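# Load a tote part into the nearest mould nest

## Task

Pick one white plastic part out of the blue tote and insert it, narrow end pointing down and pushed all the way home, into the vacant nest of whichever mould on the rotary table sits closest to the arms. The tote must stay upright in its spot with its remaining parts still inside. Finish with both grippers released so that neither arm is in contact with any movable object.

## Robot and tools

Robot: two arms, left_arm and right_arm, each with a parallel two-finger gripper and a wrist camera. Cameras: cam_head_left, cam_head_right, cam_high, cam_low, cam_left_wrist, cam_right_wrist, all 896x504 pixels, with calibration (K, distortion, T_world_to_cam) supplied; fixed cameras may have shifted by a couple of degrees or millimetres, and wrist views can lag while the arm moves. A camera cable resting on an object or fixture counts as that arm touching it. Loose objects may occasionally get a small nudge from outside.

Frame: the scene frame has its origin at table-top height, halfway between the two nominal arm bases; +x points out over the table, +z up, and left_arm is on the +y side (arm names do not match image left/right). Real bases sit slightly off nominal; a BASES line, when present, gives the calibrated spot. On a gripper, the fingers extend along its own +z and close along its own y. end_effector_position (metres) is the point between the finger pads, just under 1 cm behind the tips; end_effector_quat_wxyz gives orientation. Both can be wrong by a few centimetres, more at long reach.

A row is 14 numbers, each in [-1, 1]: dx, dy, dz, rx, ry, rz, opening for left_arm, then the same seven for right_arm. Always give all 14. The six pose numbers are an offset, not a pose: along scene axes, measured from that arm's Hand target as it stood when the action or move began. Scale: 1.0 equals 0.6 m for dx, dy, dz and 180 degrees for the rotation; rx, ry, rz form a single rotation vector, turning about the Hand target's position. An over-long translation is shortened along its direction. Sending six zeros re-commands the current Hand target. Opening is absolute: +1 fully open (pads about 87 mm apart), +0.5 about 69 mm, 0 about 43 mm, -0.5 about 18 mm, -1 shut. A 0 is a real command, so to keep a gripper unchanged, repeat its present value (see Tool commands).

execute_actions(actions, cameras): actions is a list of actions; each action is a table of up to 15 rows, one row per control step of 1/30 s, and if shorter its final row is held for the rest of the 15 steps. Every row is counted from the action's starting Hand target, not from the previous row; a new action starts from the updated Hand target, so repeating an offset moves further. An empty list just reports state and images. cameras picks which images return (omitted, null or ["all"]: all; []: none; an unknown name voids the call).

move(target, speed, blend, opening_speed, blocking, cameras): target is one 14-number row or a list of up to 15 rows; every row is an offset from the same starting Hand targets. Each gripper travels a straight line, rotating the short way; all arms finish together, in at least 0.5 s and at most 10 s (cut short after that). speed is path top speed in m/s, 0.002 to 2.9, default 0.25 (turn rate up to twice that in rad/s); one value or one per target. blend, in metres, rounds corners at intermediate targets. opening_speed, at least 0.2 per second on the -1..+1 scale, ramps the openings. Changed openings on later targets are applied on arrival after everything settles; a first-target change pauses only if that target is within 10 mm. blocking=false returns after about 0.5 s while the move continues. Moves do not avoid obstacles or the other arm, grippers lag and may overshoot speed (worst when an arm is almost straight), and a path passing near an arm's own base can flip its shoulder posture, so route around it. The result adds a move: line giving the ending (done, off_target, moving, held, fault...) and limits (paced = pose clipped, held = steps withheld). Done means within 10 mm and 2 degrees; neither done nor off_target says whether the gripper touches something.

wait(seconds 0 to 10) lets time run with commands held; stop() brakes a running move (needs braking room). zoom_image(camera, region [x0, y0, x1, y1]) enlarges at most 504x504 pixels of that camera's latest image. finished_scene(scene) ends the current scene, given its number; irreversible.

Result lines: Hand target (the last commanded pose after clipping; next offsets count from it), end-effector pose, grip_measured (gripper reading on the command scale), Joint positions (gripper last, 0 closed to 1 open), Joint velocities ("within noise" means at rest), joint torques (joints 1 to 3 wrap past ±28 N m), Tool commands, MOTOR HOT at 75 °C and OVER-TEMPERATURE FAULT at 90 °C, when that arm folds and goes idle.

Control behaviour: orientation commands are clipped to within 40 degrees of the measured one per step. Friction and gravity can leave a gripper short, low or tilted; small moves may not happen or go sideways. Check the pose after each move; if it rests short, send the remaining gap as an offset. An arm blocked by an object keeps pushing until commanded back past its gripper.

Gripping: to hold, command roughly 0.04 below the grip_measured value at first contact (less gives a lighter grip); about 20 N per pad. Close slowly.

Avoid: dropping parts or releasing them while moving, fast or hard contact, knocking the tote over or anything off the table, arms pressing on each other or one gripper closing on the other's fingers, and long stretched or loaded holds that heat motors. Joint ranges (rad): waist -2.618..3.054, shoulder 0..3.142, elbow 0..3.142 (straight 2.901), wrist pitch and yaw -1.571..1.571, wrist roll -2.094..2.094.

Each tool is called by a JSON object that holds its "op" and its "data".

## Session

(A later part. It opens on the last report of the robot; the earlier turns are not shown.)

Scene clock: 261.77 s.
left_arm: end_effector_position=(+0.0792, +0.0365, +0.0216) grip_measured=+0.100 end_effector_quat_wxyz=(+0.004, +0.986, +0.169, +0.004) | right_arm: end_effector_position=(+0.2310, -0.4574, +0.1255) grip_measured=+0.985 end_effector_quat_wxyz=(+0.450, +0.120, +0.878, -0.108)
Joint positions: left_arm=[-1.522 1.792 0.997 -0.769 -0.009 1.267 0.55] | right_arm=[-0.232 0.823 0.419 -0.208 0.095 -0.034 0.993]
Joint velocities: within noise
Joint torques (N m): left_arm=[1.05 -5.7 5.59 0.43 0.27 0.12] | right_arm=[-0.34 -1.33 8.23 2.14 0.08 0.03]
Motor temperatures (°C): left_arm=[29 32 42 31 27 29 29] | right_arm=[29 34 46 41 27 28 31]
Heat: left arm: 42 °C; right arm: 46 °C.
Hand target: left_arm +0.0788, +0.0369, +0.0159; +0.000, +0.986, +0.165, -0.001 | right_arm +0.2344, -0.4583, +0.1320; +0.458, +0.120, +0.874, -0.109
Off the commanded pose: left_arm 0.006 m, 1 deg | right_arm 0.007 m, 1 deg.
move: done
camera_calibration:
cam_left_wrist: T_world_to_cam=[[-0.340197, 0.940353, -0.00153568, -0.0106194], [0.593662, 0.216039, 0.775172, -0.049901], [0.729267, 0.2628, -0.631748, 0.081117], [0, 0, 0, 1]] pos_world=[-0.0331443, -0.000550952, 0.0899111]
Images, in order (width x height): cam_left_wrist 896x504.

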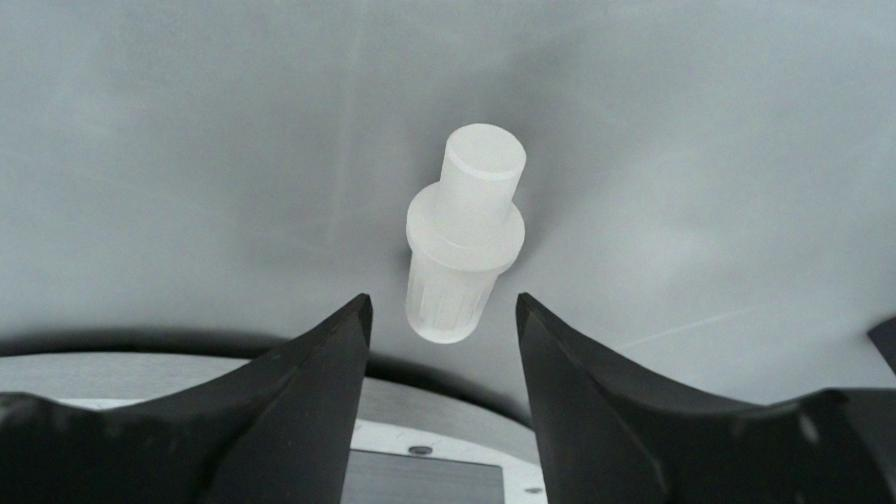

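{"op": "move", "data": {"target": [[0,0,0.22,0,0,0,0.1,0,0,0,0,0,0,1],[-0.02,0.001,0.22,0,0,0.962,0.1,0,0,0,0,0,0,1]], "speed": [0.15,0.5], "cameras": ["cam_high","cam_left_wrist"]}}

Scene clock: 277.60 s.
left_arm: end_effector_position=(+0.0672, +0.0361, +0.1430) grip_measured=+0.100 end_effector_quat_wxyz=(+0.000, -0.100, +0.995, +0.011) | right_arm: end_effector_position=(+0.2310, -0.4574, +0.1255) grip_measured=+0.985 end_effector_quat_wxyz=(+0.450, +0.120, +0.878, -0.108)
Joint positions: left_arm=[-1.272 1.637 1.329 -1.285 -0.003 -1.485 0.55] | right_arm=[-0.232 0.823 0.419 -0.208 0.095 -0.034 0.993]
Joint velocities: within noise
Joint torques (N m): left_arm=[0.83 -8.27 6.06 0.26 0.05 -0.1] | right_arm=[-0.34 -1.32 8.05 2.12 0.09 0.03]
Motor temperatures (°C): left_arm=[29 33 42 31 27 29 28] | right_arm=[29 34 47 41 27 28 31]
Heat: left arm: 42 °C; right arm: 47 °C.
Hand target: left_arm +0.0668, +0.0375, +0.1478; +0.001, -0.106, +0.994, +0.000 | right_arm +0.2344, -0.4583, +0.1320; +0.458, +0.120, +0.874, -0.109
Off the commanded pose: left_arm 0.005 m, 1 deg | right_arm 0.007 m, 1 deg.
move: done
camera_calibration:
cam_left_wrist: T_world_to_cam=[[0.20466, -0.978722, -0.0147205, 0.0204344], [-0.62213, -0.141674, 0.769988, -0.0414039], [-0.75569, -0.148428, -0.637888, 0.282178], [0, 0, 0, 1]] pos_world=[0.183298, 0.0560167, 0.212179]
Images, in order (width x height): cam_high 896x504, cam_left_wrist 896x504.

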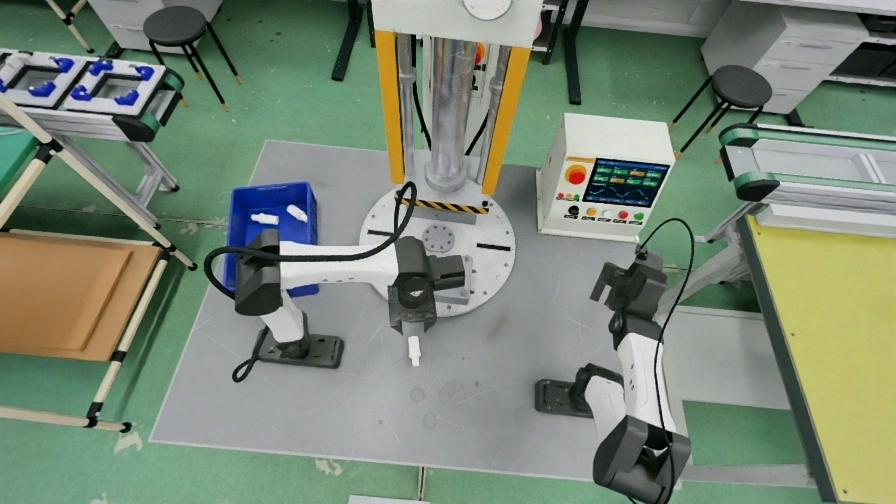

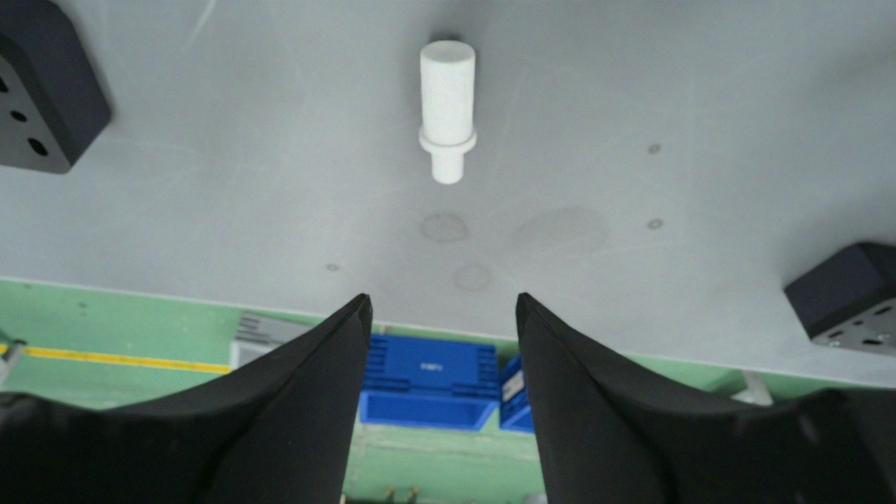

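{"op": "move", "data": {"target": [[-0.002,-0.0035,-0.18,0,0,0,0.1,0,0,0,0,0,0,1],[-0.002,-0.0035,-0.223,0,0,0,0.1,0,0,0,0,0,0,1]], "speed": [0.15,0.06], "cameras": ["cam_left_wrist"]}}

Scene clock: 288.27 s.
left_arm: end_effector_position=(+0.0688, +0.0364, +0.0246) grip_measured=+0.100 end_effector_quat_wxyz=(+0.007, -0.109, +0.994, -0.001) | right_arm: end_effector_position=(+0.2310, -0.4574, +0.1255) grip_measured=+0.985 end_effector_quat_wxyz=(+0.450, +0.120, +0.878, -0.108)
Joint positions: left_arm=[-1.272 1.747 0.959 -0.778 -0.013 -1.504 0.55] | right_arm=[-0.232 0.823 0.419 -0.208 0.095 -0.034 0.993]
Joint velocities: within noise
Joint torques (N m): left_arm=[0.34 -4.3 4.77 0.65 0.13 0] | right_arm=[-0.29 -1.31 8.05 2.13 0.11 0.03]
Motor temperatures (°C): left_arm=[29 35 42 31 27 29 28] | right_arm=[29 34 47 41 27 28 31]
Heat: left arm: 42 °C; right arm: 47 °C.
Hand target: left_arm +0.0656, +0.0354, +0.0140; +0.001, -0.107, +0.994, +0.000 | right_arm +0.2344, -0.4583, +0.1320; +0.458, +0.120, +0.874, -0.109
Off the commanded pose: left_arm 0.011 m, 1 deg | right_arm 0.007 m, 1 deg.
move: off_target (left_arm)
camera_calibration:
cam_left_wrist: T_world_to_cam=[[0.223258, -0.974688, 0.0118303, 0.0165718], [-0.632571, -0.135639, 0.762533, 0.0514796], [-0.741627, -0.177725, -0.646841, 0.208231], [0, 0, 0, 1]] pos_world=[0.183294, 0.0601427, 0.0952412]
Images, in order (width x height): cam_left_wrist 896x504.

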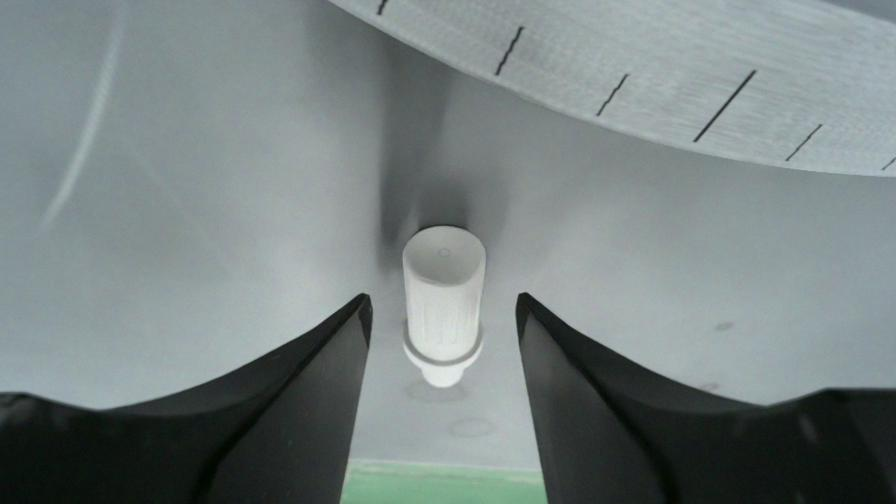

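{"op": "move", "data": {"target": [0,0,0.004,0,0,0,0.1,0,0,0,0,0,0,1], "cameras": []}}

{"op": "move", "data": {"target": [0,0,0,0,0,0,-0.6,0,0,0,0,0,0,1], "opening_speed": 0.4, "cameras": ["cam_left_wrist"]}}

Scene clock: 296.43 s.
left_arm: end_effector_position=(+0.0689, +0.0363, +0.0246) grip_measured=+0.100 end_effector_quat_wxyz=(+0.007, -0.110, +0.994, -0.001) | right_arm: end_effector_position=(+0.2310, -0.4574, +0.1255) grip_measured=+0.985 end_effector_quat_wxyz=(+0.450, +0.120, +0.878, -0.108)
Joint positions: left_arm=[-1.272 1.747 0.959 -0.777 -0.013 -1.504 0.55] | right_arm=[-0.232 0.823 0.419 -0.208 0.095 -0.034 0.993]
Joint velocities: within noise
Joint torques (N m): left_arm=[0.34 -4.66 5.23 0.56 0.13 0.03] | right_arm=[-0.25 -1.21 8.21 2.12 0.06 0.01]
Motor temperatures (°C): left_arm=[29 34 42 31 27 29 28] | right_arm=[29 34 47 42 27 28 31]
Heat: left arm: 42 °C; right arm: 47 °C.
Hand target: left_arm +0.0656, +0.0354, +0.0164; +0.001, -0.107, +0.994, +0.000 | right_arm +0.2344, -0.4583, +0.1320; +0.458, +0.120, +0.874, -0.109
Off the commanded pose: left_arm 0.009 m, 1 deg | right_arm 0.007 m, 1 deg.
move: done
No camera images: "cameras" was empty.

Scene clock: 298.40 s.
left_arm: end_effector_position=(+0.0689, +0.0363, +0.0246) grip_measured=-0.368 end_effector_quat_wxyz=(+0.007, -0.110, +0.994, -0.001) | right_arm: end_effector_position=(+0.2310, -0.4574, +0.1255) grip_measured=+0.985 end_effector_quat_wxyz=(+0.450, +0.120, +0.878, -0.108)
Joint positions: left_arm=[-1.272 1.747 0.959 -0.777 -0.013 -1.504 0.316] | right_arm=[-0.232 0.823 0.419 -0.208 0.095 -0.034 0.993]
Joint velocities: within noise
Joint torques (N m): left_arm=[0.35 -4.64 5.22 0.56 0.13 0.03] | right_arm=[-0.31 -1.31 8.14 2.14 0.08 0.01]
Motor temperatures (°C): left_arm=[29 34 42 31 27 29 28] | right_arm=[29 34 47 42 27 28 31]
Heat: left arm: 42 °C; right arm: 47 °C.
Hand target: left_arm +0.0656, +0.0354, +0.0164; +0.001, -0.107, +0.994, +0.000 | right_arm +0.2344, -0.4583, +0.1320; +0.458, +0.120, +0.874, -0.109
Off the commanded pose: left_arm 0.009 m, 1 deg | right_arm 0.007 m, 1 deg.
move: done
camera_calibration:
cam_left_wrist: T_world_to_cam=[[0.223979, -0.974518, 0.0121956, 0.0162927], [-0.632494, -0.135827, 0.762563, 0.0514603], [-0.741474, -0.178512, -0.646799, 0.208228], [0, 0, 0, 1]] pos_world=[0.183295, 0.0600384, 0.0952414]
Images, in order (width x height): cam_left_wrist 896x504.

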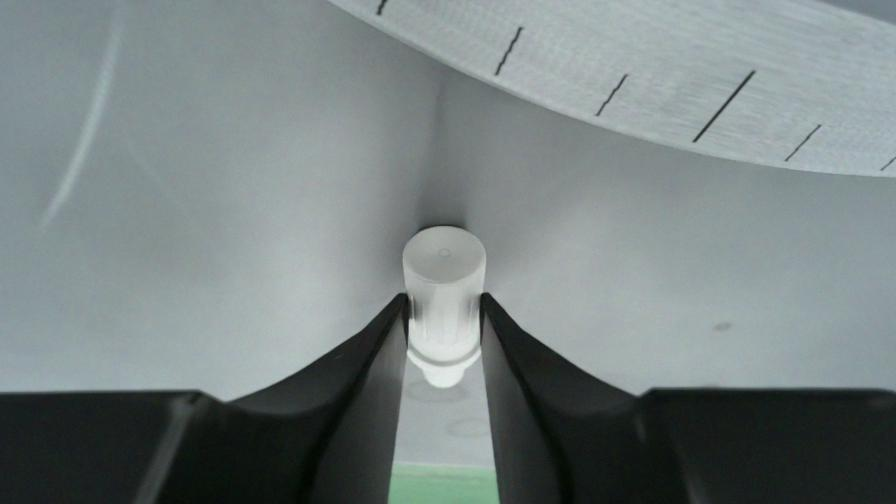

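{"op": "move", "data": {"target": [0,0,0.002,0,0,0,0.15,0,0,0,0,0,0,1], "opening_speed": 0.4, "cameras": ["cam_left_wrist"]}}

{"op": "move", "data": {"target": [[0,0,0.23,0,0,0,0.15,0,0,0,0,0,0,1],[0.3,0.42,0.45,0,0,0,0.15,0,0,0,0,0,0,1]], "speed": [0.15,0.4], "blend": 0.03}}

Scene clock: 335.97 s.
left_arm: end_effector_position=(+0.0689, +0.0363, +0.0246) grip_measured=+0.150 end_effector_quat_wxyz=(+0.007, -0.110, +0.994, -0.001) | right_arm: end_effector_position=(+0.2310, -0.4574, +0.1255) grip_measured=+0.985 end_effector_quat_wxyz=(+0.450, +0.120, +0.878, -0.108)
Joint positions: left_arm=[-1.272 1.747 0.959 -0.777 -0.013 -1.504 0.575] | right_arm=[-0.232 0.823 0.419 -0.208 0.095 -0.034 0.993]
Joint velocities: within noise
Joint torques (N m): left_arm=[0.34 -4.81 5.46 0.51 0.14 0.02] | right_arm=[-0.34 -1.22 8.05 2.15 0.1 0]
Motor temperatures (°C): left_arm=[29 34 41 30 27 29 29] | right_arm=[29 33 48 42 27 28 31]
Heat: left arm: 41 °C; right arm: 48 °C.
Hand target: left_arm +0.0656, +0.0354, +0.0176; +0.001, -0.107, +0.994, +0.000 | right_arm +0.2344, -0.4583, +0.1320; +0.458, +0.120, +0.874, -0.109
Off the commanded pose: left_arm 0.008 m, 1 deg | right_arm 0.007 m, 1 deg.
move: done
camera_calibration:
cam_left_wrist: T_world_to_cam=[[0.223979, -0.974518, 0.0121956, 0.0162927], [-0.632494, -0.135827, 0.762563, 0.0514603], [-0.741474, -0.178512, -0.646799, 0.208228], [0, 0, 0, 1]] pos_world=[0.183295, 0.0600384, 0.0952414]
Images, in order (width x height): cam_left_wrist 896x504.

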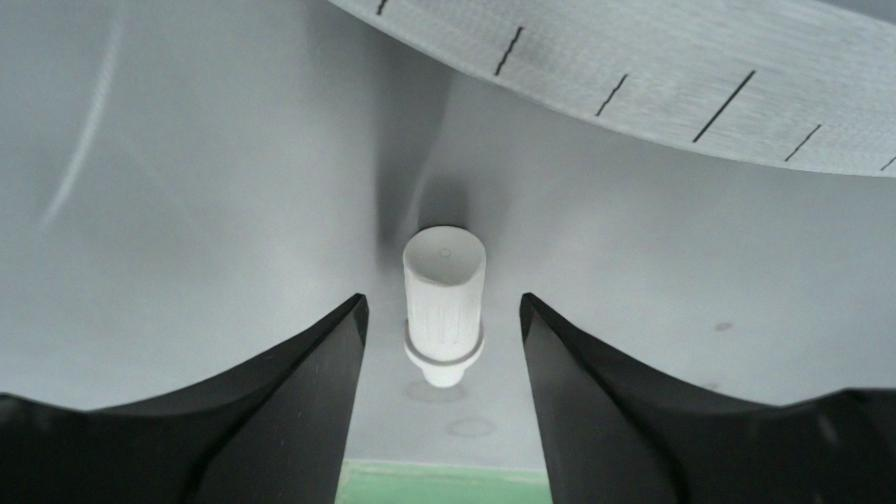

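Scene clock: 338.70 s.
left_arm: end_effector_position=(+0.2457, +0.2895, +0.2850) grip_measured=+0.150 end_effector_quat_wxyz=(+0.147, -0.114, +0.982, -0.030) | right_arm: end_effector_position=(+0.2310, -0.4574, +0.1255) grip_measured=+0.985 end_effector_quat_wxyz=(+0.450, +0.120, +0.878, -0.108)
Joint positions: left_arm=[-0.049 1.371 1.673 -1.572 0.007 -0.294 0.575] | right_arm=[-0.232 0.823 0.419 -0.208 0.095 -0.034 0.993]
Joint velocities: within noise
Joint torques (N m): left_arm=[0.32 -2.92 8.4 0.77 0.18 0.12] | right_arm=[-0.36 -1.25 8.17 2.13 0.07 0]
Motor temperatures (°C): left_arm=[29 34 42 30 27 29 29] | right_arm=[29 33 48 42 27 28 31]
Heat: left arm: 42 °C; right arm: 48 °C.
Hand target: left_arm +0.2456, +0.2874, +0.2876; +0.001, -0.106, +0.994, +0.000 | right_arm +0.2344, -0.4583, +0.1320; +0.458, +0.120, +0.874, -0.109
Off the commanded pose: left_arm 0.003 m, 17 deg | right_arm 0.007 m, 1 deg.
joint sent to its limit (left arm) — joint 4 (wrist pitch), lower limit. The joint targets are off in orientation, not in position.
move: off_target (left_arm)
camera_calibration:
cam_left_wrist: T_world_to_cam=[[0.218881, -0.970483, 0.101259, 0.19499], [-0.82077, -0.127002, 0.556963, 0.101451], [-0.527663, -0.205019, -0.824342, 0.558771], [0, 0, 0, 1]] pos_world=[0.335431, 0.316677, 0.384369]
cam_right_wrist: T_world_to_cam=[[-0.31501, -0.944202, 0.0961823, -0.375248], [-0.946053, 0.304287, -0.111325, 0.397031], [0.0758463, -0.126062, -0.989119, 0.190546], [0, 0, 0, 1]] pos_world=[0.242954, -0.451101, 0.268765]

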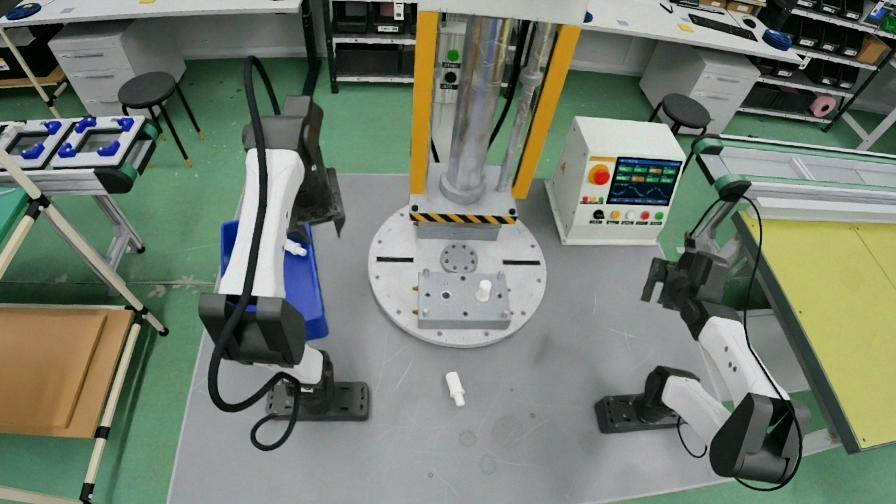

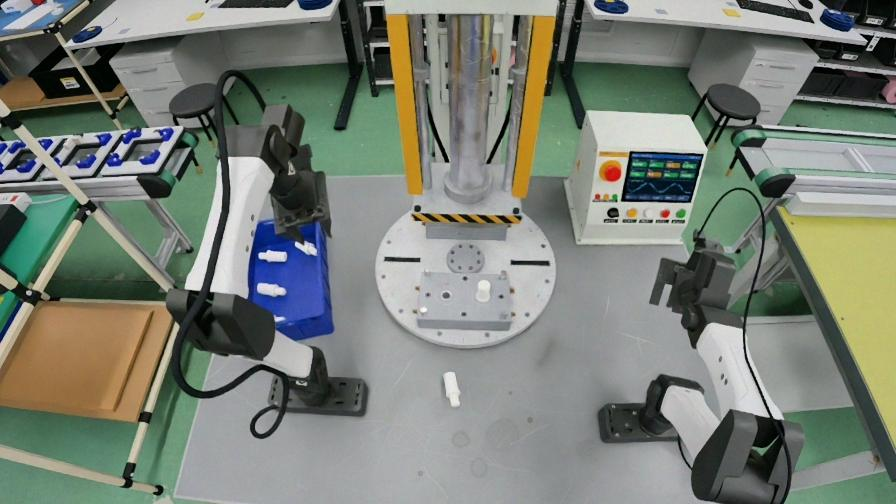

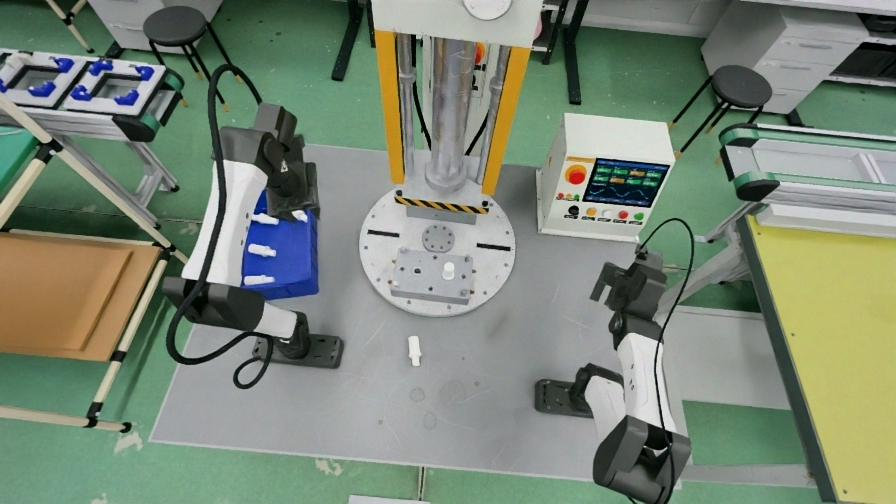

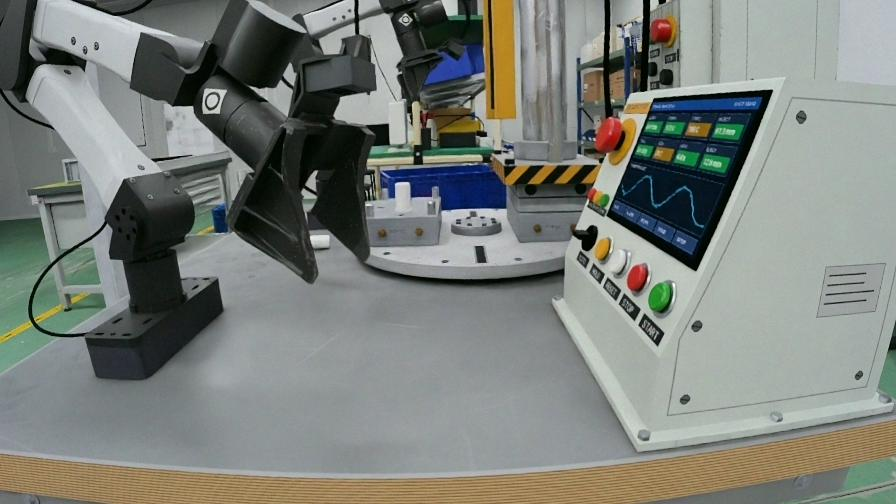

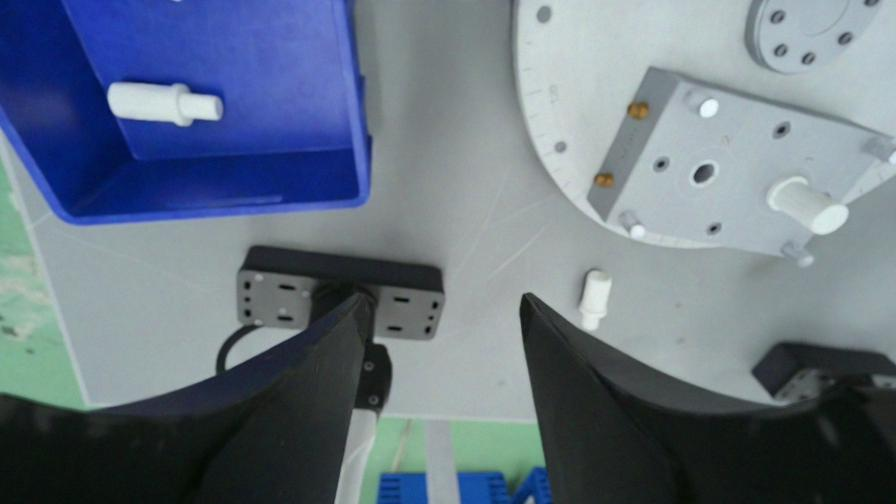

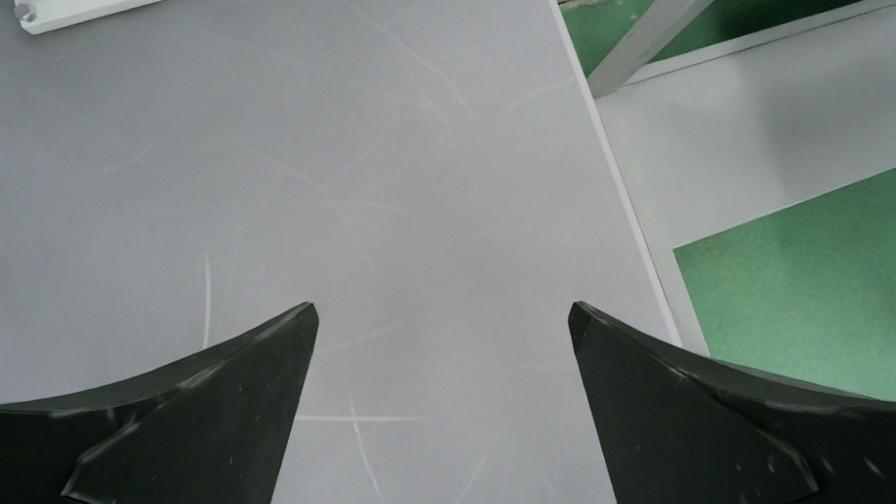

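{"op": "move", "data": {"target": [[0,0,0,0,0,0,0.15,-0.03,0.2,0.17,0.02,0.15,0.07,0.15],[0,0,0,0,0,0,0.15,-0.057,0.514,0.147,0.0397,0.3124,0.1424,0.15],[0,0,0,0,0,0,0.15,-0.276,0.814,0.047,0.0397,0.3124,0.1424,0.15]], "speed": 0.35, "blend": 0.05, "cameras": ["cam_high","cam_right_wrist"]}}

Scene clock: 357.10 s.
left_arm: end_effector_position=(+0.2454, +0.2895, +0.2850) grip_measured=+0.150 end_effector_quat_wxyz=(+0.146, -0.114, +0.982, -0.030) | right_arm: end_effector_position=(+0.0667, +0.0289, +0.1617) grip_measured=+0.150 end_effector_quat_wxyz=(+0.002, -0.115, +0.993, +0.006)
Joint positions: left_arm=[-0.049 1.371 1.673 -1.574 0.007 -0.293 0.575] | right_arm=[1.283 2.228 2.197 -1.528 0 1.028 0.575]
Joint velocities: within noise
Joint torques (N m): left_arm=[0.27 -2.91 8.42 0.78 0.18 0.11] | right_arm=[-0.72 -8.01 7.98 0.22 0.13 0.11]
Motor temperatures (°C): left_arm=[29 33 43 30 27 29 29] | right_arm=[29 34 48 41 27 28 31]
Heat: left arm: 43 °C; right arm: 48 °C.
Hand target: left_arm +0.2456, +0.2874, +0.2876; +0.001, -0.106, +0.994, +0.000 | right_arm +0.0688, +0.0301, +0.1603; +0.001, -0.107, +0.994, +0.000
Off the commanded pose: left_arm 0.003 m, 17 deg | right_arm 0.003 m, 1 deg.
joint sent to its limit (left arm) — joint 4 (wrist pitch), lower limit. The joint targets are off in orientation, not in position.
move: off_target (left_arm)
camera_calibration:
cam_right_wrist: T_world_to_cam=[[0.235922, -0.971765, 0.00368534, 0.00772955], [-0.647432, -0.154351, 0.746329, -0.0476089], [-0.724688, -0.178461, -0.665567, 0.302708], [0, 0, 0, 1]] pos_world=[0.186721, 0.0541844, 0.236976]
Images, in order (width x height): cam_high 896x504, cam_right_wrist 896x504.

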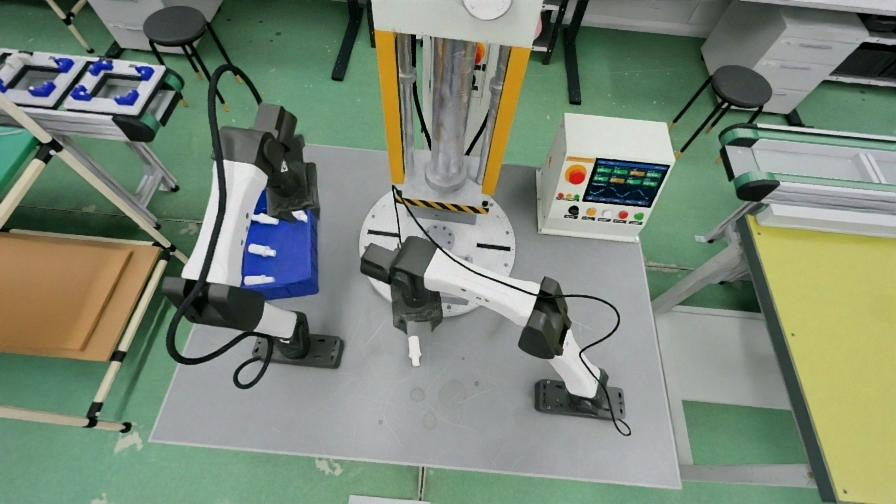

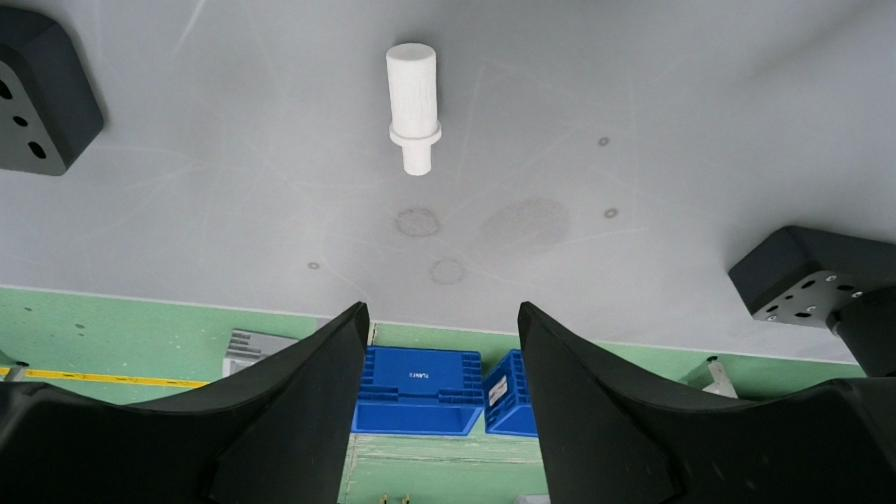

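{"op": "move", "data": {"target": [[0,0,0,0,0,0,0.15,0,0.026,-0.1,0,0,0,0.1],[0,0,0,0,0,0,0.15,0,0.026,-0.217,0,0,0,0.1]], "speed": [0.15,0.1], "cameras": ["cam_right_wrist"]}}

Scene clock: 368.20 s.
left_arm: end_effector_position=(+0.2454, +0.2895, +0.2849) grip_measured=+0.150 end_effector_quat_wxyz=(+0.146, -0.114, +0.982, -0.030) | right_arm: end_effector_position=(+0.0708, +0.0423, +0.0380) grip_measured=+0.100 end_effector_quat_wxyz=(+0.000, -0.110, +0.994, +0.000)
Joint positions: left_arm=[-0.049 1.371 1.673 -1.574 0.007 -0.293 0.575] | right_arm=[1.283 2.316 1.849 -1.106 0 1.04 0.55]
Joint velocities: within noise
Joint torques (N m): left_arm=[0.29 -2.91 8.4 0.78 0.17 0.11] | right_arm=[0.21 -8.75 5.23 0.58 0.14 0.12]
Motor temperatures (°C): left_arm=[29 32 44 30 27 29 28] | right_arm=[29 36 47 39 27 28 31]
Heat: left arm: 44 °C; right arm: 47 °C.
Hand target: left_arm +0.2456, +0.2874, +0.2876; +0.001, -0.107, +0.994, +0.000 | right_arm +0.0688, +0.0456, +0.0300; +0.001, -0.107, +0.994, +0.000
Off the commanded pose: left_arm 0.003 m, 17 deg | right_arm 0.009 m, 0 deg.
joint sent to its limit (left arm) — joint 4 (wrist pitch), lower limit. The joint targets are off in orientation, not in position.
move: off_target (left_arm)
camera_calibration:
cam_right_wrist: T_world_to_cam=[[0.224831, -0.974286, 0.0147485, 0.020765], [-0.646096, -0.137732, 0.750727, 0.0484054], [-0.729391, -0.178316, -0.660448, 0.225803], [0, 0, 0, 1]] pos_world=[0.191305, 0.0671622, 0.112486]
Images, in order (width x height): cam_right_wrist 896x504.

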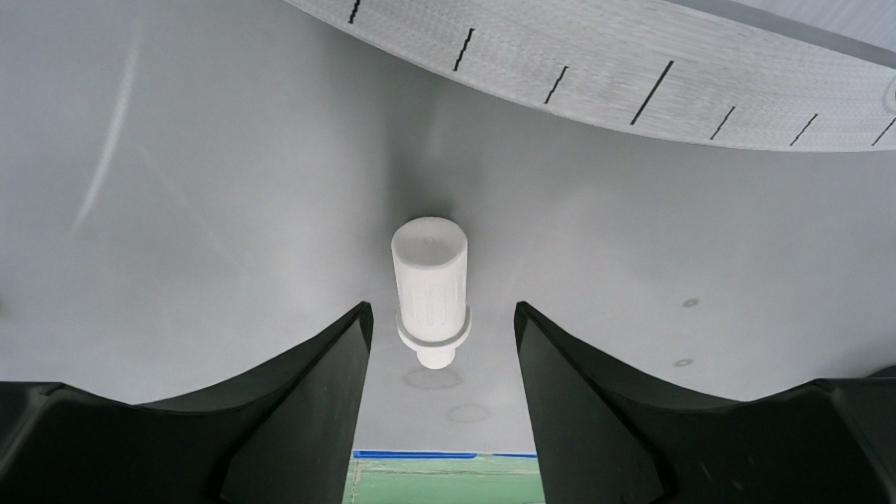

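{"op": "move", "data": {"target": [0,0,0,0,0,0,0.15,-0.004,0.007,-0.018,0,0,0,0.1], "speed": 0.06, "cameras": ["cam_right_wrist"]}}

Scene clock: 373.07 s.
left_arm: end_effector_position=(+0.2454, +0.2895, +0.2849) grip_measured=+0.150 end_effector_quat_wxyz=(+0.146, -0.114, +0.982, -0.030) | right_arm: end_effector_position=(+0.0679, +0.0470, +0.0285) grip_measured=+0.100 end_effector_quat_wxyz=(+0.000, -0.110, +0.994, +0.001)
Joint positions: left_arm=[-0.049 1.371 1.673 -1.574 0.007 -0.293 0.575] | right_arm=[1.293 2.338 1.849 -1.081 0 1.048 0.55]
Joint velocities: within noise
Joint torques (N m): left_arm=[0.29 -2.91 8.4 0.77 0.18 0.11] | right_arm=[0.2 -8.64 5.3 0.59 0.11 0.14]
Motor temperatures (°C): left_arm=[29 32 44 30 27 29 28] | right_arm=[29 37 47 38 27 28 31]
Heat: left arm: 44 °C; right arm: 47 °C.
Hand target: left_arm +0.2456, +0.2874, +0.2876; +0.001, -0.107, +0.994, +0.000 | right_arm +0.0665, +0.0498, +0.0193; +0.001, -0.107, +0.994, +0.000
Off the commanded pose: left_arm 0.003 m, 17 deg | right_arm 0.010 m, 0 deg.
joint sent to its limit (left arm) — joint 4 (wrist pitch), lower limit. The joint targets are off in orientation, not in position.
move: off_target (left_arm)
camera_calibration:
cam_right_wrist: T_world_to_cam=[[0.225563, -0.974146, 0.0126865, 0.0261246], [-0.646827, -0.140009, 0.749674, 0.0544943], [-0.728516, -0.177305, -0.661685, 0.218184], [0, 0, 0, 1]] pos_world=[0.188306, 0.0717638, 0.103184]
Images, in order (width x height): cam_right_wrist 896x504.

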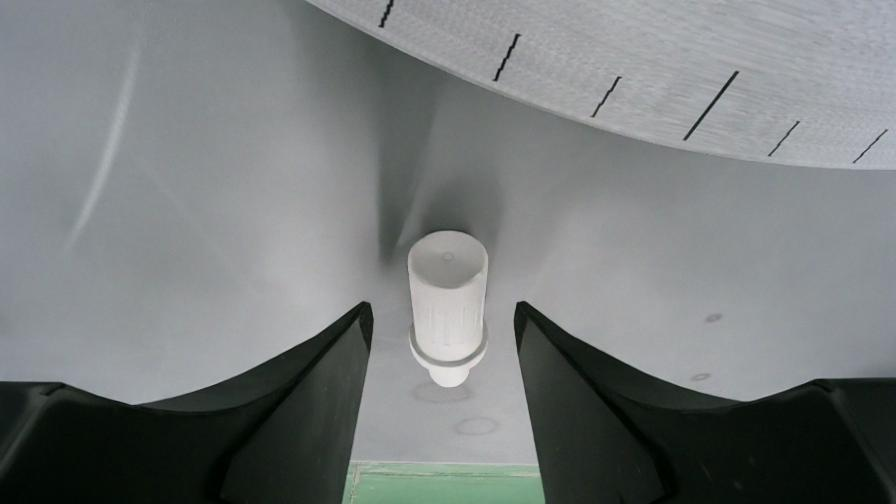

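{"op": "move", "data": {"target": [0,0,0,0,0,0,0.15,0,0,-0.002,0,0,0,0.1], "cameras": []}}

{"op": "move", "data": {"target": [0,0,0,0,0,0,0.15,0,0,0,0,0,0,-0.6], "opening_speed": 0.4, "cameras": ["cam_right_wrist"]}}

Scene clock: 379.40 s.
left_arm: end_effector_position=(+0.2454, +0.2896, +0.2849) grip_measured=+0.150 end_effector_quat_wxyz=(+0.146, -0.113, +0.982, -0.030) | right_arm: end_effector_position=(+0.0682, +0.0480, +0.0284) grip_measured=+0.100 end_effector_quat_wxyz=(+0.001, -0.110, +0.994, +0.003)
Joint positions: left_arm=[-0.049 1.371 1.673 -1.574 0.007 -0.292 0.575] | right_arm=[1.293 2.338 1.849 -1.077 0 1.048 0.55]
Joint velocities: within noise
Joint torques (N m): left_arm=[0.28 -2.92 8.4 0.78 0.17 0.1] | right_arm=[0.1 -8.49 5.19 0.63 0.12 0.13]
Motor temperatures (°C): left_arm=[29 32 44 30 27 29 28] | right_arm=[29 39 46 38 27 28 31]
Heat: left arm: 44 °C; right arm: 46 °C.
Hand target: left_arm +0.2457, +0.2874, +0.2876; +0.001, -0.106, +0.994, +0.000 | right_arm +0.0665, +0.0498, +0.0181; +0.001, -0.107, +0.994, +0.000
Off the commanded pose: left_arm 0.003 m, 17 deg | right_arm 0.011 m, 0 deg.
joint sent to its limit (left arm) — joint 4 (wrist pitch), lower limit. The joint targets are off in orientation, not in position.
move: off_target (left_arm, right_arm)
No camera images: "cameras" was empty.

Scene clock: 381.37 s.
left_arm: end_effector_position=(+0.2454, +0.2896, +0.2849) grip_measured=+0.150 end_effector_quat_wxyz=(+0.146, -0.113, +0.982, -0.030) | right_arm: end_effector_position=(+0.0682, +0.0482, +0.0284) grip_measured=-0.399 end_effector_quat_wxyz=(+0.001, -0.110, +0.994, +0.003)
Joint positions: left_arm=[-0.049 1.371 1.673 -1.574 0.007 -0.292 0.575] | right_arm=[1.293 2.338 1.849 -1.076 0 1.048 0.301]
Joint velocities: within noise
Joint torques (N m): left_arm=[0.29 -2.91 8.4 0.78 0.17 0.11] | right_arm=[0.05 -8.5 5.15 0.6 0.13 0.14]
Motor temperatures (°C): left_arm=[29 32 44 30 27 29 28] | right_arm=[29 39 46 37 27 28 31]
Heat: left arm: 44 °C; right arm: 46 °C.
Hand target: left_arm +0.2457, +0.2874, +0.2876; +0.001, -0.106, +0.994, +0.000 | right_arm +0.0665, +0.0499, +0.0181; +0.001, -0.107, +0.994, +0.000
Off the commanded pose: left_arm 0.003 m, 17 deg | right_arm 0.011 m, 1 deg.
joint sent to its limit (left arm) — joint 4 (wrist pitch), lower limit. The joint targets are off in orientation, not in position.
move: off_target (left_arm, right_arm)
camera_calibration:
cam_right_wrist: T_world_to_cam=[[0.225579, -0.974189, 0.00839376, 0.0272782], [-0.647944, -0.14359, 0.748031, 0.0552939], [-0.727518, -0.174179, -0.66361, 0.218458], [0, 0, 0, 1]] pos_world=[0.188606, 0.0725645, 0.10338]
Images, in order (width x height): cam_right_wrist 896x504.

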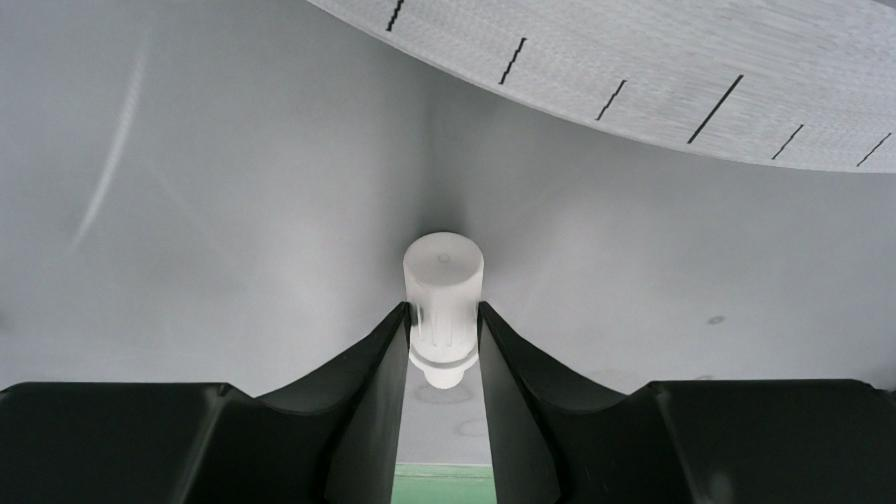

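{"op": "move", "data": {"target": [[0,0,0,0,0,0,0.15,0,0,0.317,0,0,0,-0.6],[0,0,0,0,0,0,0.15,0.183,-0.013,0.308,0.181,-0.468,0.077,-0.6]], "speed": [0.15,0.35], "cameras": ["cam_high","cam_low","cam_right_wrist"]}}

Scene clock: 400.77 s.
left_arm: end_effector_position=(+0.2453, +0.2896, +0.2849) grip_measured=+0.150 end_effector_quat_wxyz=(+0.146, -0.113, +0.982, -0.030) | right_arm: end_effector_position=(+0.1742, +0.0412, +0.2055) grip_measured=-0.399 end_effector_quat_wxyz=(+0.681, -0.181, +0.686, +0.181)
Joint positions: left_arm=[-0.049 1.371 1.673 -1.574 0.007 -0.292 0.575] | right_arm=[1.452 1.73 0.794 0.927 0.91 0.009 0.301]
Joint velocities: within noise
Joint torques (N m): left_arm=[0.31 -2.92 8.42 0.78 0.17 0.11] | right_arm=[-0.84 -5.18 5.26 2.3 -0.02 -0.07]
Motor temperatures (°C): left_arm=[29 32 45 30 27 29 28] | right_arm=[29 42 45 37 27 28 31]
Heat: left arm: 45 °C; right arm: 45 °C.
Hand target: left_arm +0.2456, +0.2874, +0.2876; +0.001, -0.106, +0.994, +0.000 | right_arm +0.1763, +0.0421, +0.2029; +0.684, -0.183, +0.683, +0.183
Off the commanded pose: left_arm 0.003 m, 17 deg | right_arm 0.003 m, 1 deg.
joint sent to its limit (left arm) — joint 4 (wrist pitch), lower limit. The joint targets are off in orientation, not in position.
move: off_target (left_arm)
camera_calibration:
cam_right_wrist: T_world_to_cam=[[0.483328, -0.875425, 0.0049155, -0.0530882], [-0.658588, -0.367299, -0.656775, 0.29023], [0.576763, 0.314201, -0.75407, 0.183095], [0, 0, 0, 1]] pos_world=[0.111198, 0.00259759, 0.328943]
Images, in order (width x height): cam_high 896x504, cam_low 896x504, cam_right_wrist 896x504.

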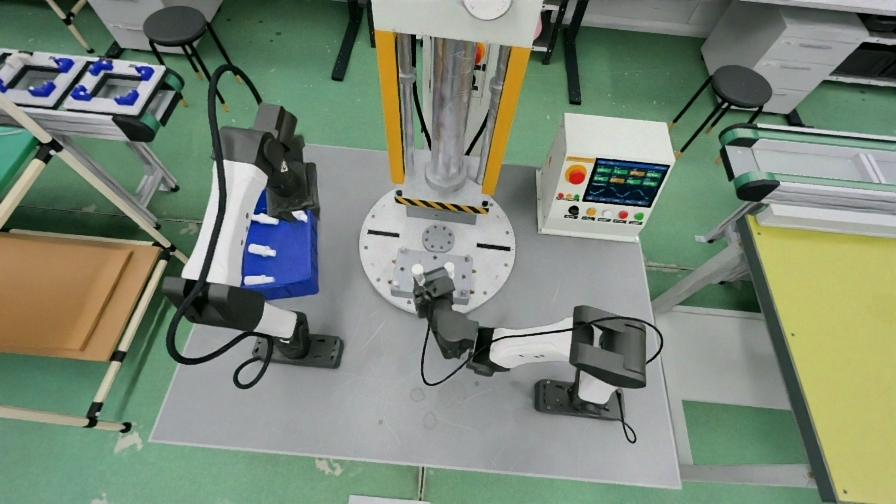

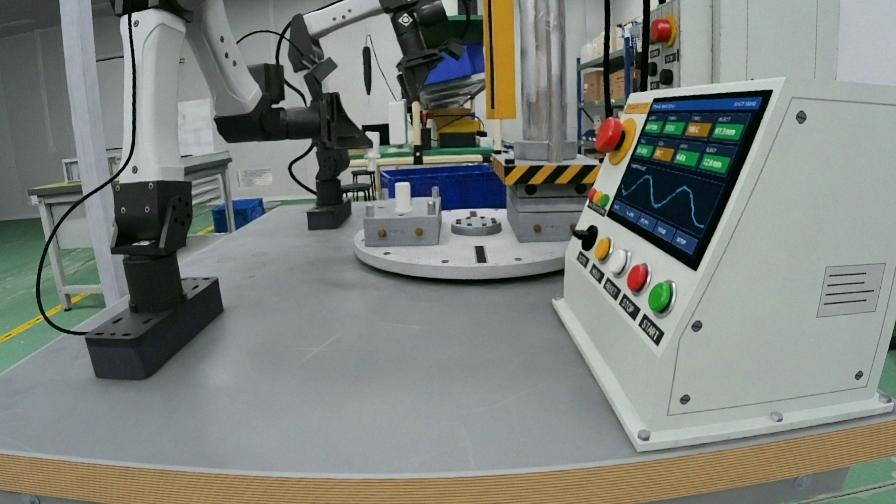

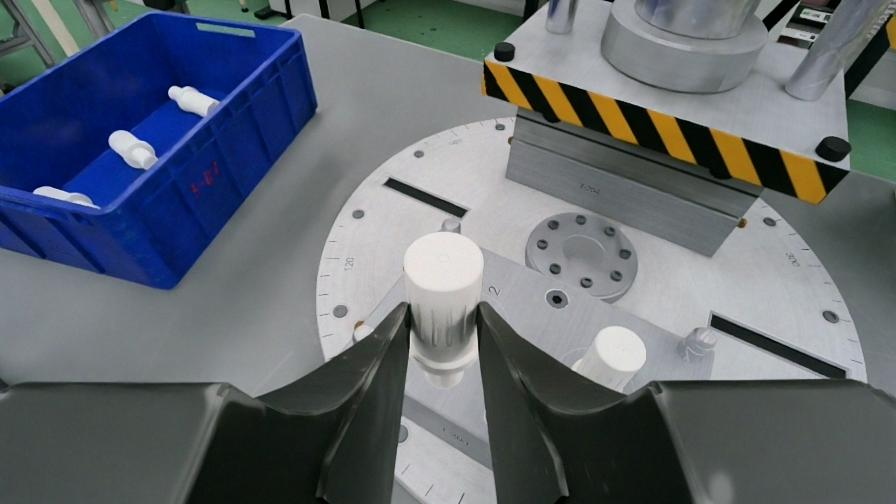

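{"op": "move", "data": {"target": [0,0,0,0,0,0,0.15,-0.013,0.028,-0.058,0,0,0,-0.6], "speed": 0.15, "cameras": ["cam_right_wrist"]}}

{"op": "zoom_image", "data": {"camera": "cam_right_wrist", "region": [350, 180, 650, 380]}}

Scene clock: 410.07 s.
left_arm: end_effector_position=(+0.2453, +0.2896, +0.2849) grip_measured=+0.150 end_effector_quat_wxyz=(+0.146, -0.113, +0.982, -0.030) | right_arm: end_effector_position=(+0.1685, +0.0551, +0.1640) grip_measured=-0.399 end_effector_quat_wxyz=(+0.678, -0.191, +0.687, +0.178)
Joint positions: left_arm=[-0.049 1.371 1.673 -1.574 0.007 -0.292 0.575] | right_arm=[1.471 1.886 0.793 1.064 0.919 0.009 0.301]
Joint velocities: within noise
Joint torques (N m): left_arm=[0.29 -2.92 8.42 0.77 0.18 0.1] | right_arm=[0.12 -5.72 6.42 2.29 0.16 -0.07]
Motor temperatures (°C): left_arm=[29 32 45 30 27 29 28] | right_arm=[29 41 44 38 27 28 31]
Heat: left arm: 45 °C; right arm: 44 °C.
Hand target: left_arm +0.2456, +0.2874, +0.2876; +0.001, -0.106, +0.994, +0.000 | right_arm +0.1685, +0.0588, +0.1680; +0.684, -0.183, +0.683, +0.183
Off the commanded pose: left_arm 0.003 m, 17 deg | right_arm 0.006 m, 1 deg.
joint sent to its limit (left arm) — joint 4 (wrist pitch), lower limit. The joint targets are off in orientation, not in position.
move: off_target (left_arm)
camera_calibration:
cam_right_wrist: T_world_to_cam=[[0.492355, -0.870132, 0.0213766, -0.0425427], [-0.656167, -0.387197, -0.647706, 0.263472], [0.571867, 0.304875, -0.76159, 0.153375], [0, 0, 0, 1]] pos_world=[0.106117, 0.0182373, 0.288371]
Images, in order (width x height): cam_right_wrist 896x504.

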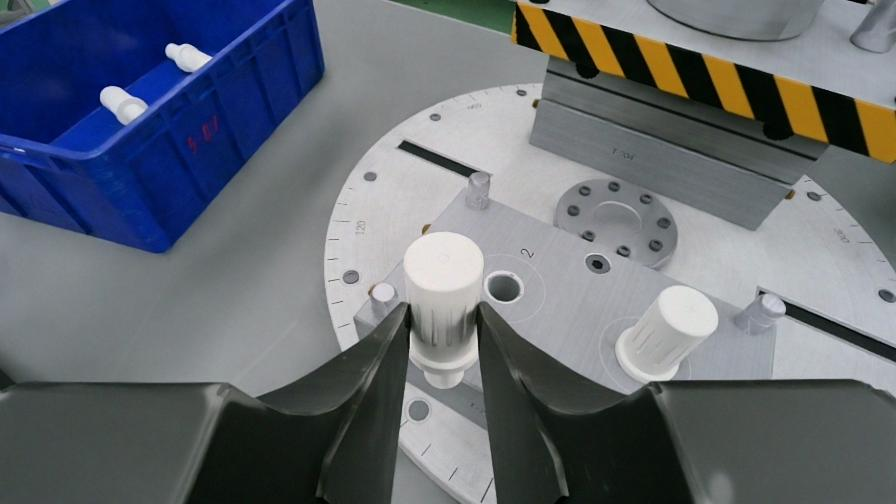

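Scaled by 1.680 from the camera's 896x504 image, which has a finer 1280x720 frame.

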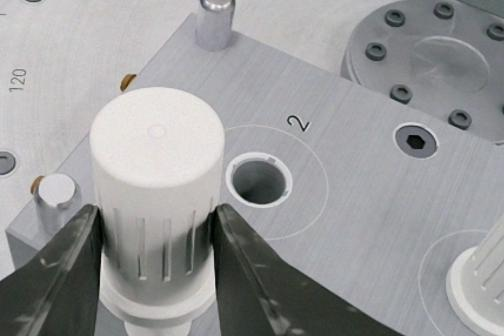

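{"op": "move", "data": {"target": [0,0,0,0,0,0,0.15,0.119,0.002,0,0.0067,-0.0023,0,-0.6], "speed": 0.15, "cameras": ["cam_low","cam_right_wrist"]}}

{"op": "zoom_image", "data": {"camera": "cam_right_wrist", "region": [345, 280, 545, 480]}}

{"op": "zoom_image", "data": {"camera": "cam_low", "region": [350, 140, 450, 230]}}

Scene clock: 426.63 s.
left_arm: end_effector_position=(+0.2453, +0.2896, +0.2849) grip_measured=+0.150 end_effector_quat_wxyz=(+0.146, -0.113, +0.982, -0.030) | right_arm: end_effector_position=(+0.2376, +0.0513, +0.1597) grip_measured=-0.399 end_effector_quat_wxyz=(+0.680, -0.182, +0.688, +0.176)
Joint positions: left_arm=[-0.049 1.371 1.673 -1.574 0.007 -0.292 0.575] | right_arm=[1.28 1.944 0.844 1.083 0.744 0.006 0.301]
Joint velocities: within noise
Joint torques (N m): left_arm=[0.28 -2.92 8.42 0.78 0.17 0.11] | right_arm=[-0.43 -6.19 7.6 2.38 -0.04 -0.08]
Motor temperatures (°C): left_arm=[29 31 45 30 27 29 28] | right_arm=[29 40 43 39 27 28 32]
Heat: left arm: 45 °C; right arm: 43 °C.
Hand target: left_arm +0.2456, +0.2874, +0.2876; +0.001, -0.106, +0.994, +0.000 | right_arm +0.2399, +0.0601, +0.1681; +0.688, -0.176, +0.678, +0.190
Off the commanded pose: left_arm 0.003 m, 17 deg | right_arm 0.012 m, 2 deg.
joint sent to its limit (left arm) — joint 4 (wrist pitch), lower limit. The joint targets are off in orientation, not in position.
move: off_target (left_arm, right_arm)
camera_calibration:
cam_right_wrist: T_world_to_cam=[[0.478367, -0.878069, 0.0126429, -0.0746303], [-0.662042, -0.370061, -0.651733, 0.305648], [0.576945, 0.303397, -0.758343, 0.109992], [0, 0, 0, 1]] pos_world=[0.174593, 0.0142064, 0.283556]
Images, in order (width x height): cam_low 896x504, cam_right_wrist 896x504.

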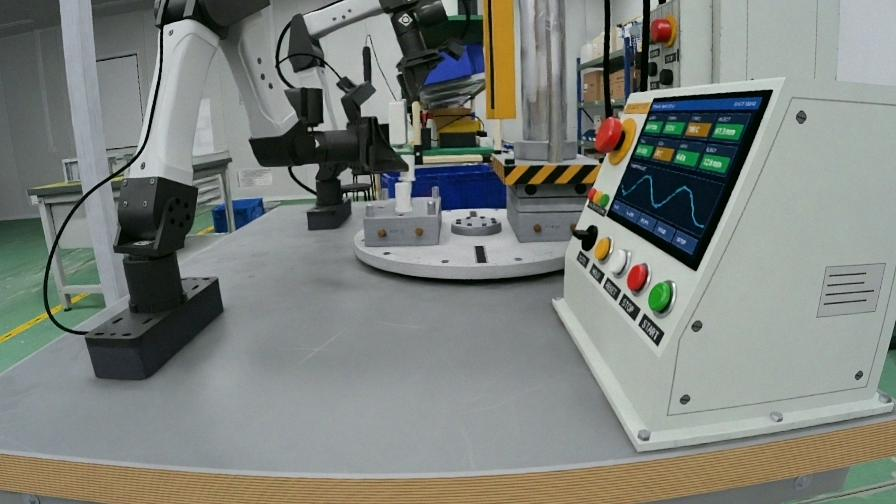

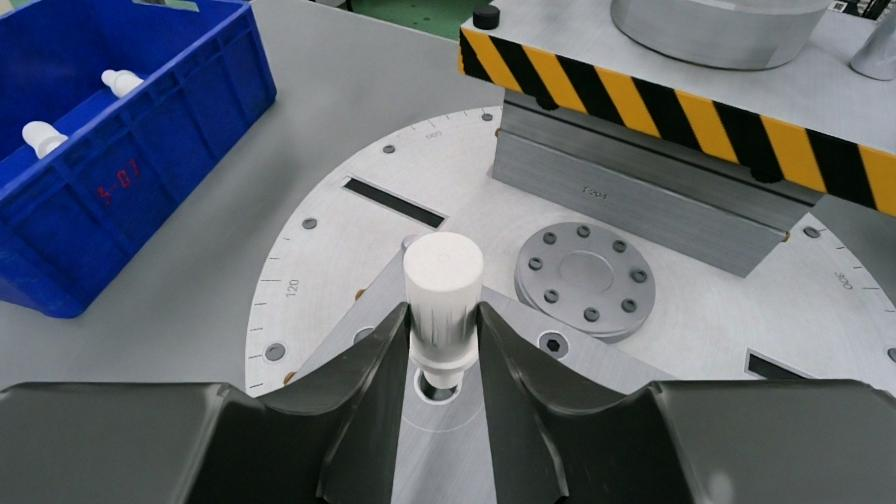

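Scaled by 2.520 from the camera's 896x504 image, which has a finer 1280x720 frame.

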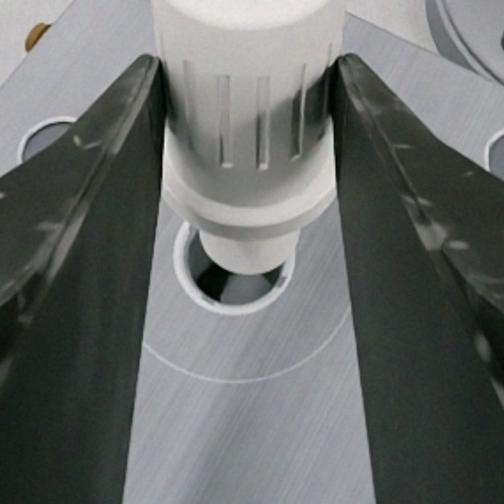

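Scaled by 5.040 from the camera's 896x504 image, which has a finer 1280x720 frame.

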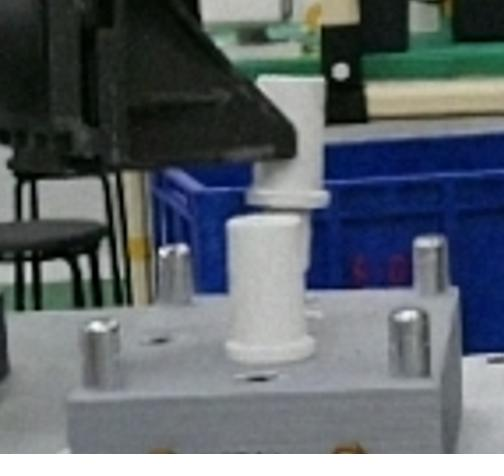

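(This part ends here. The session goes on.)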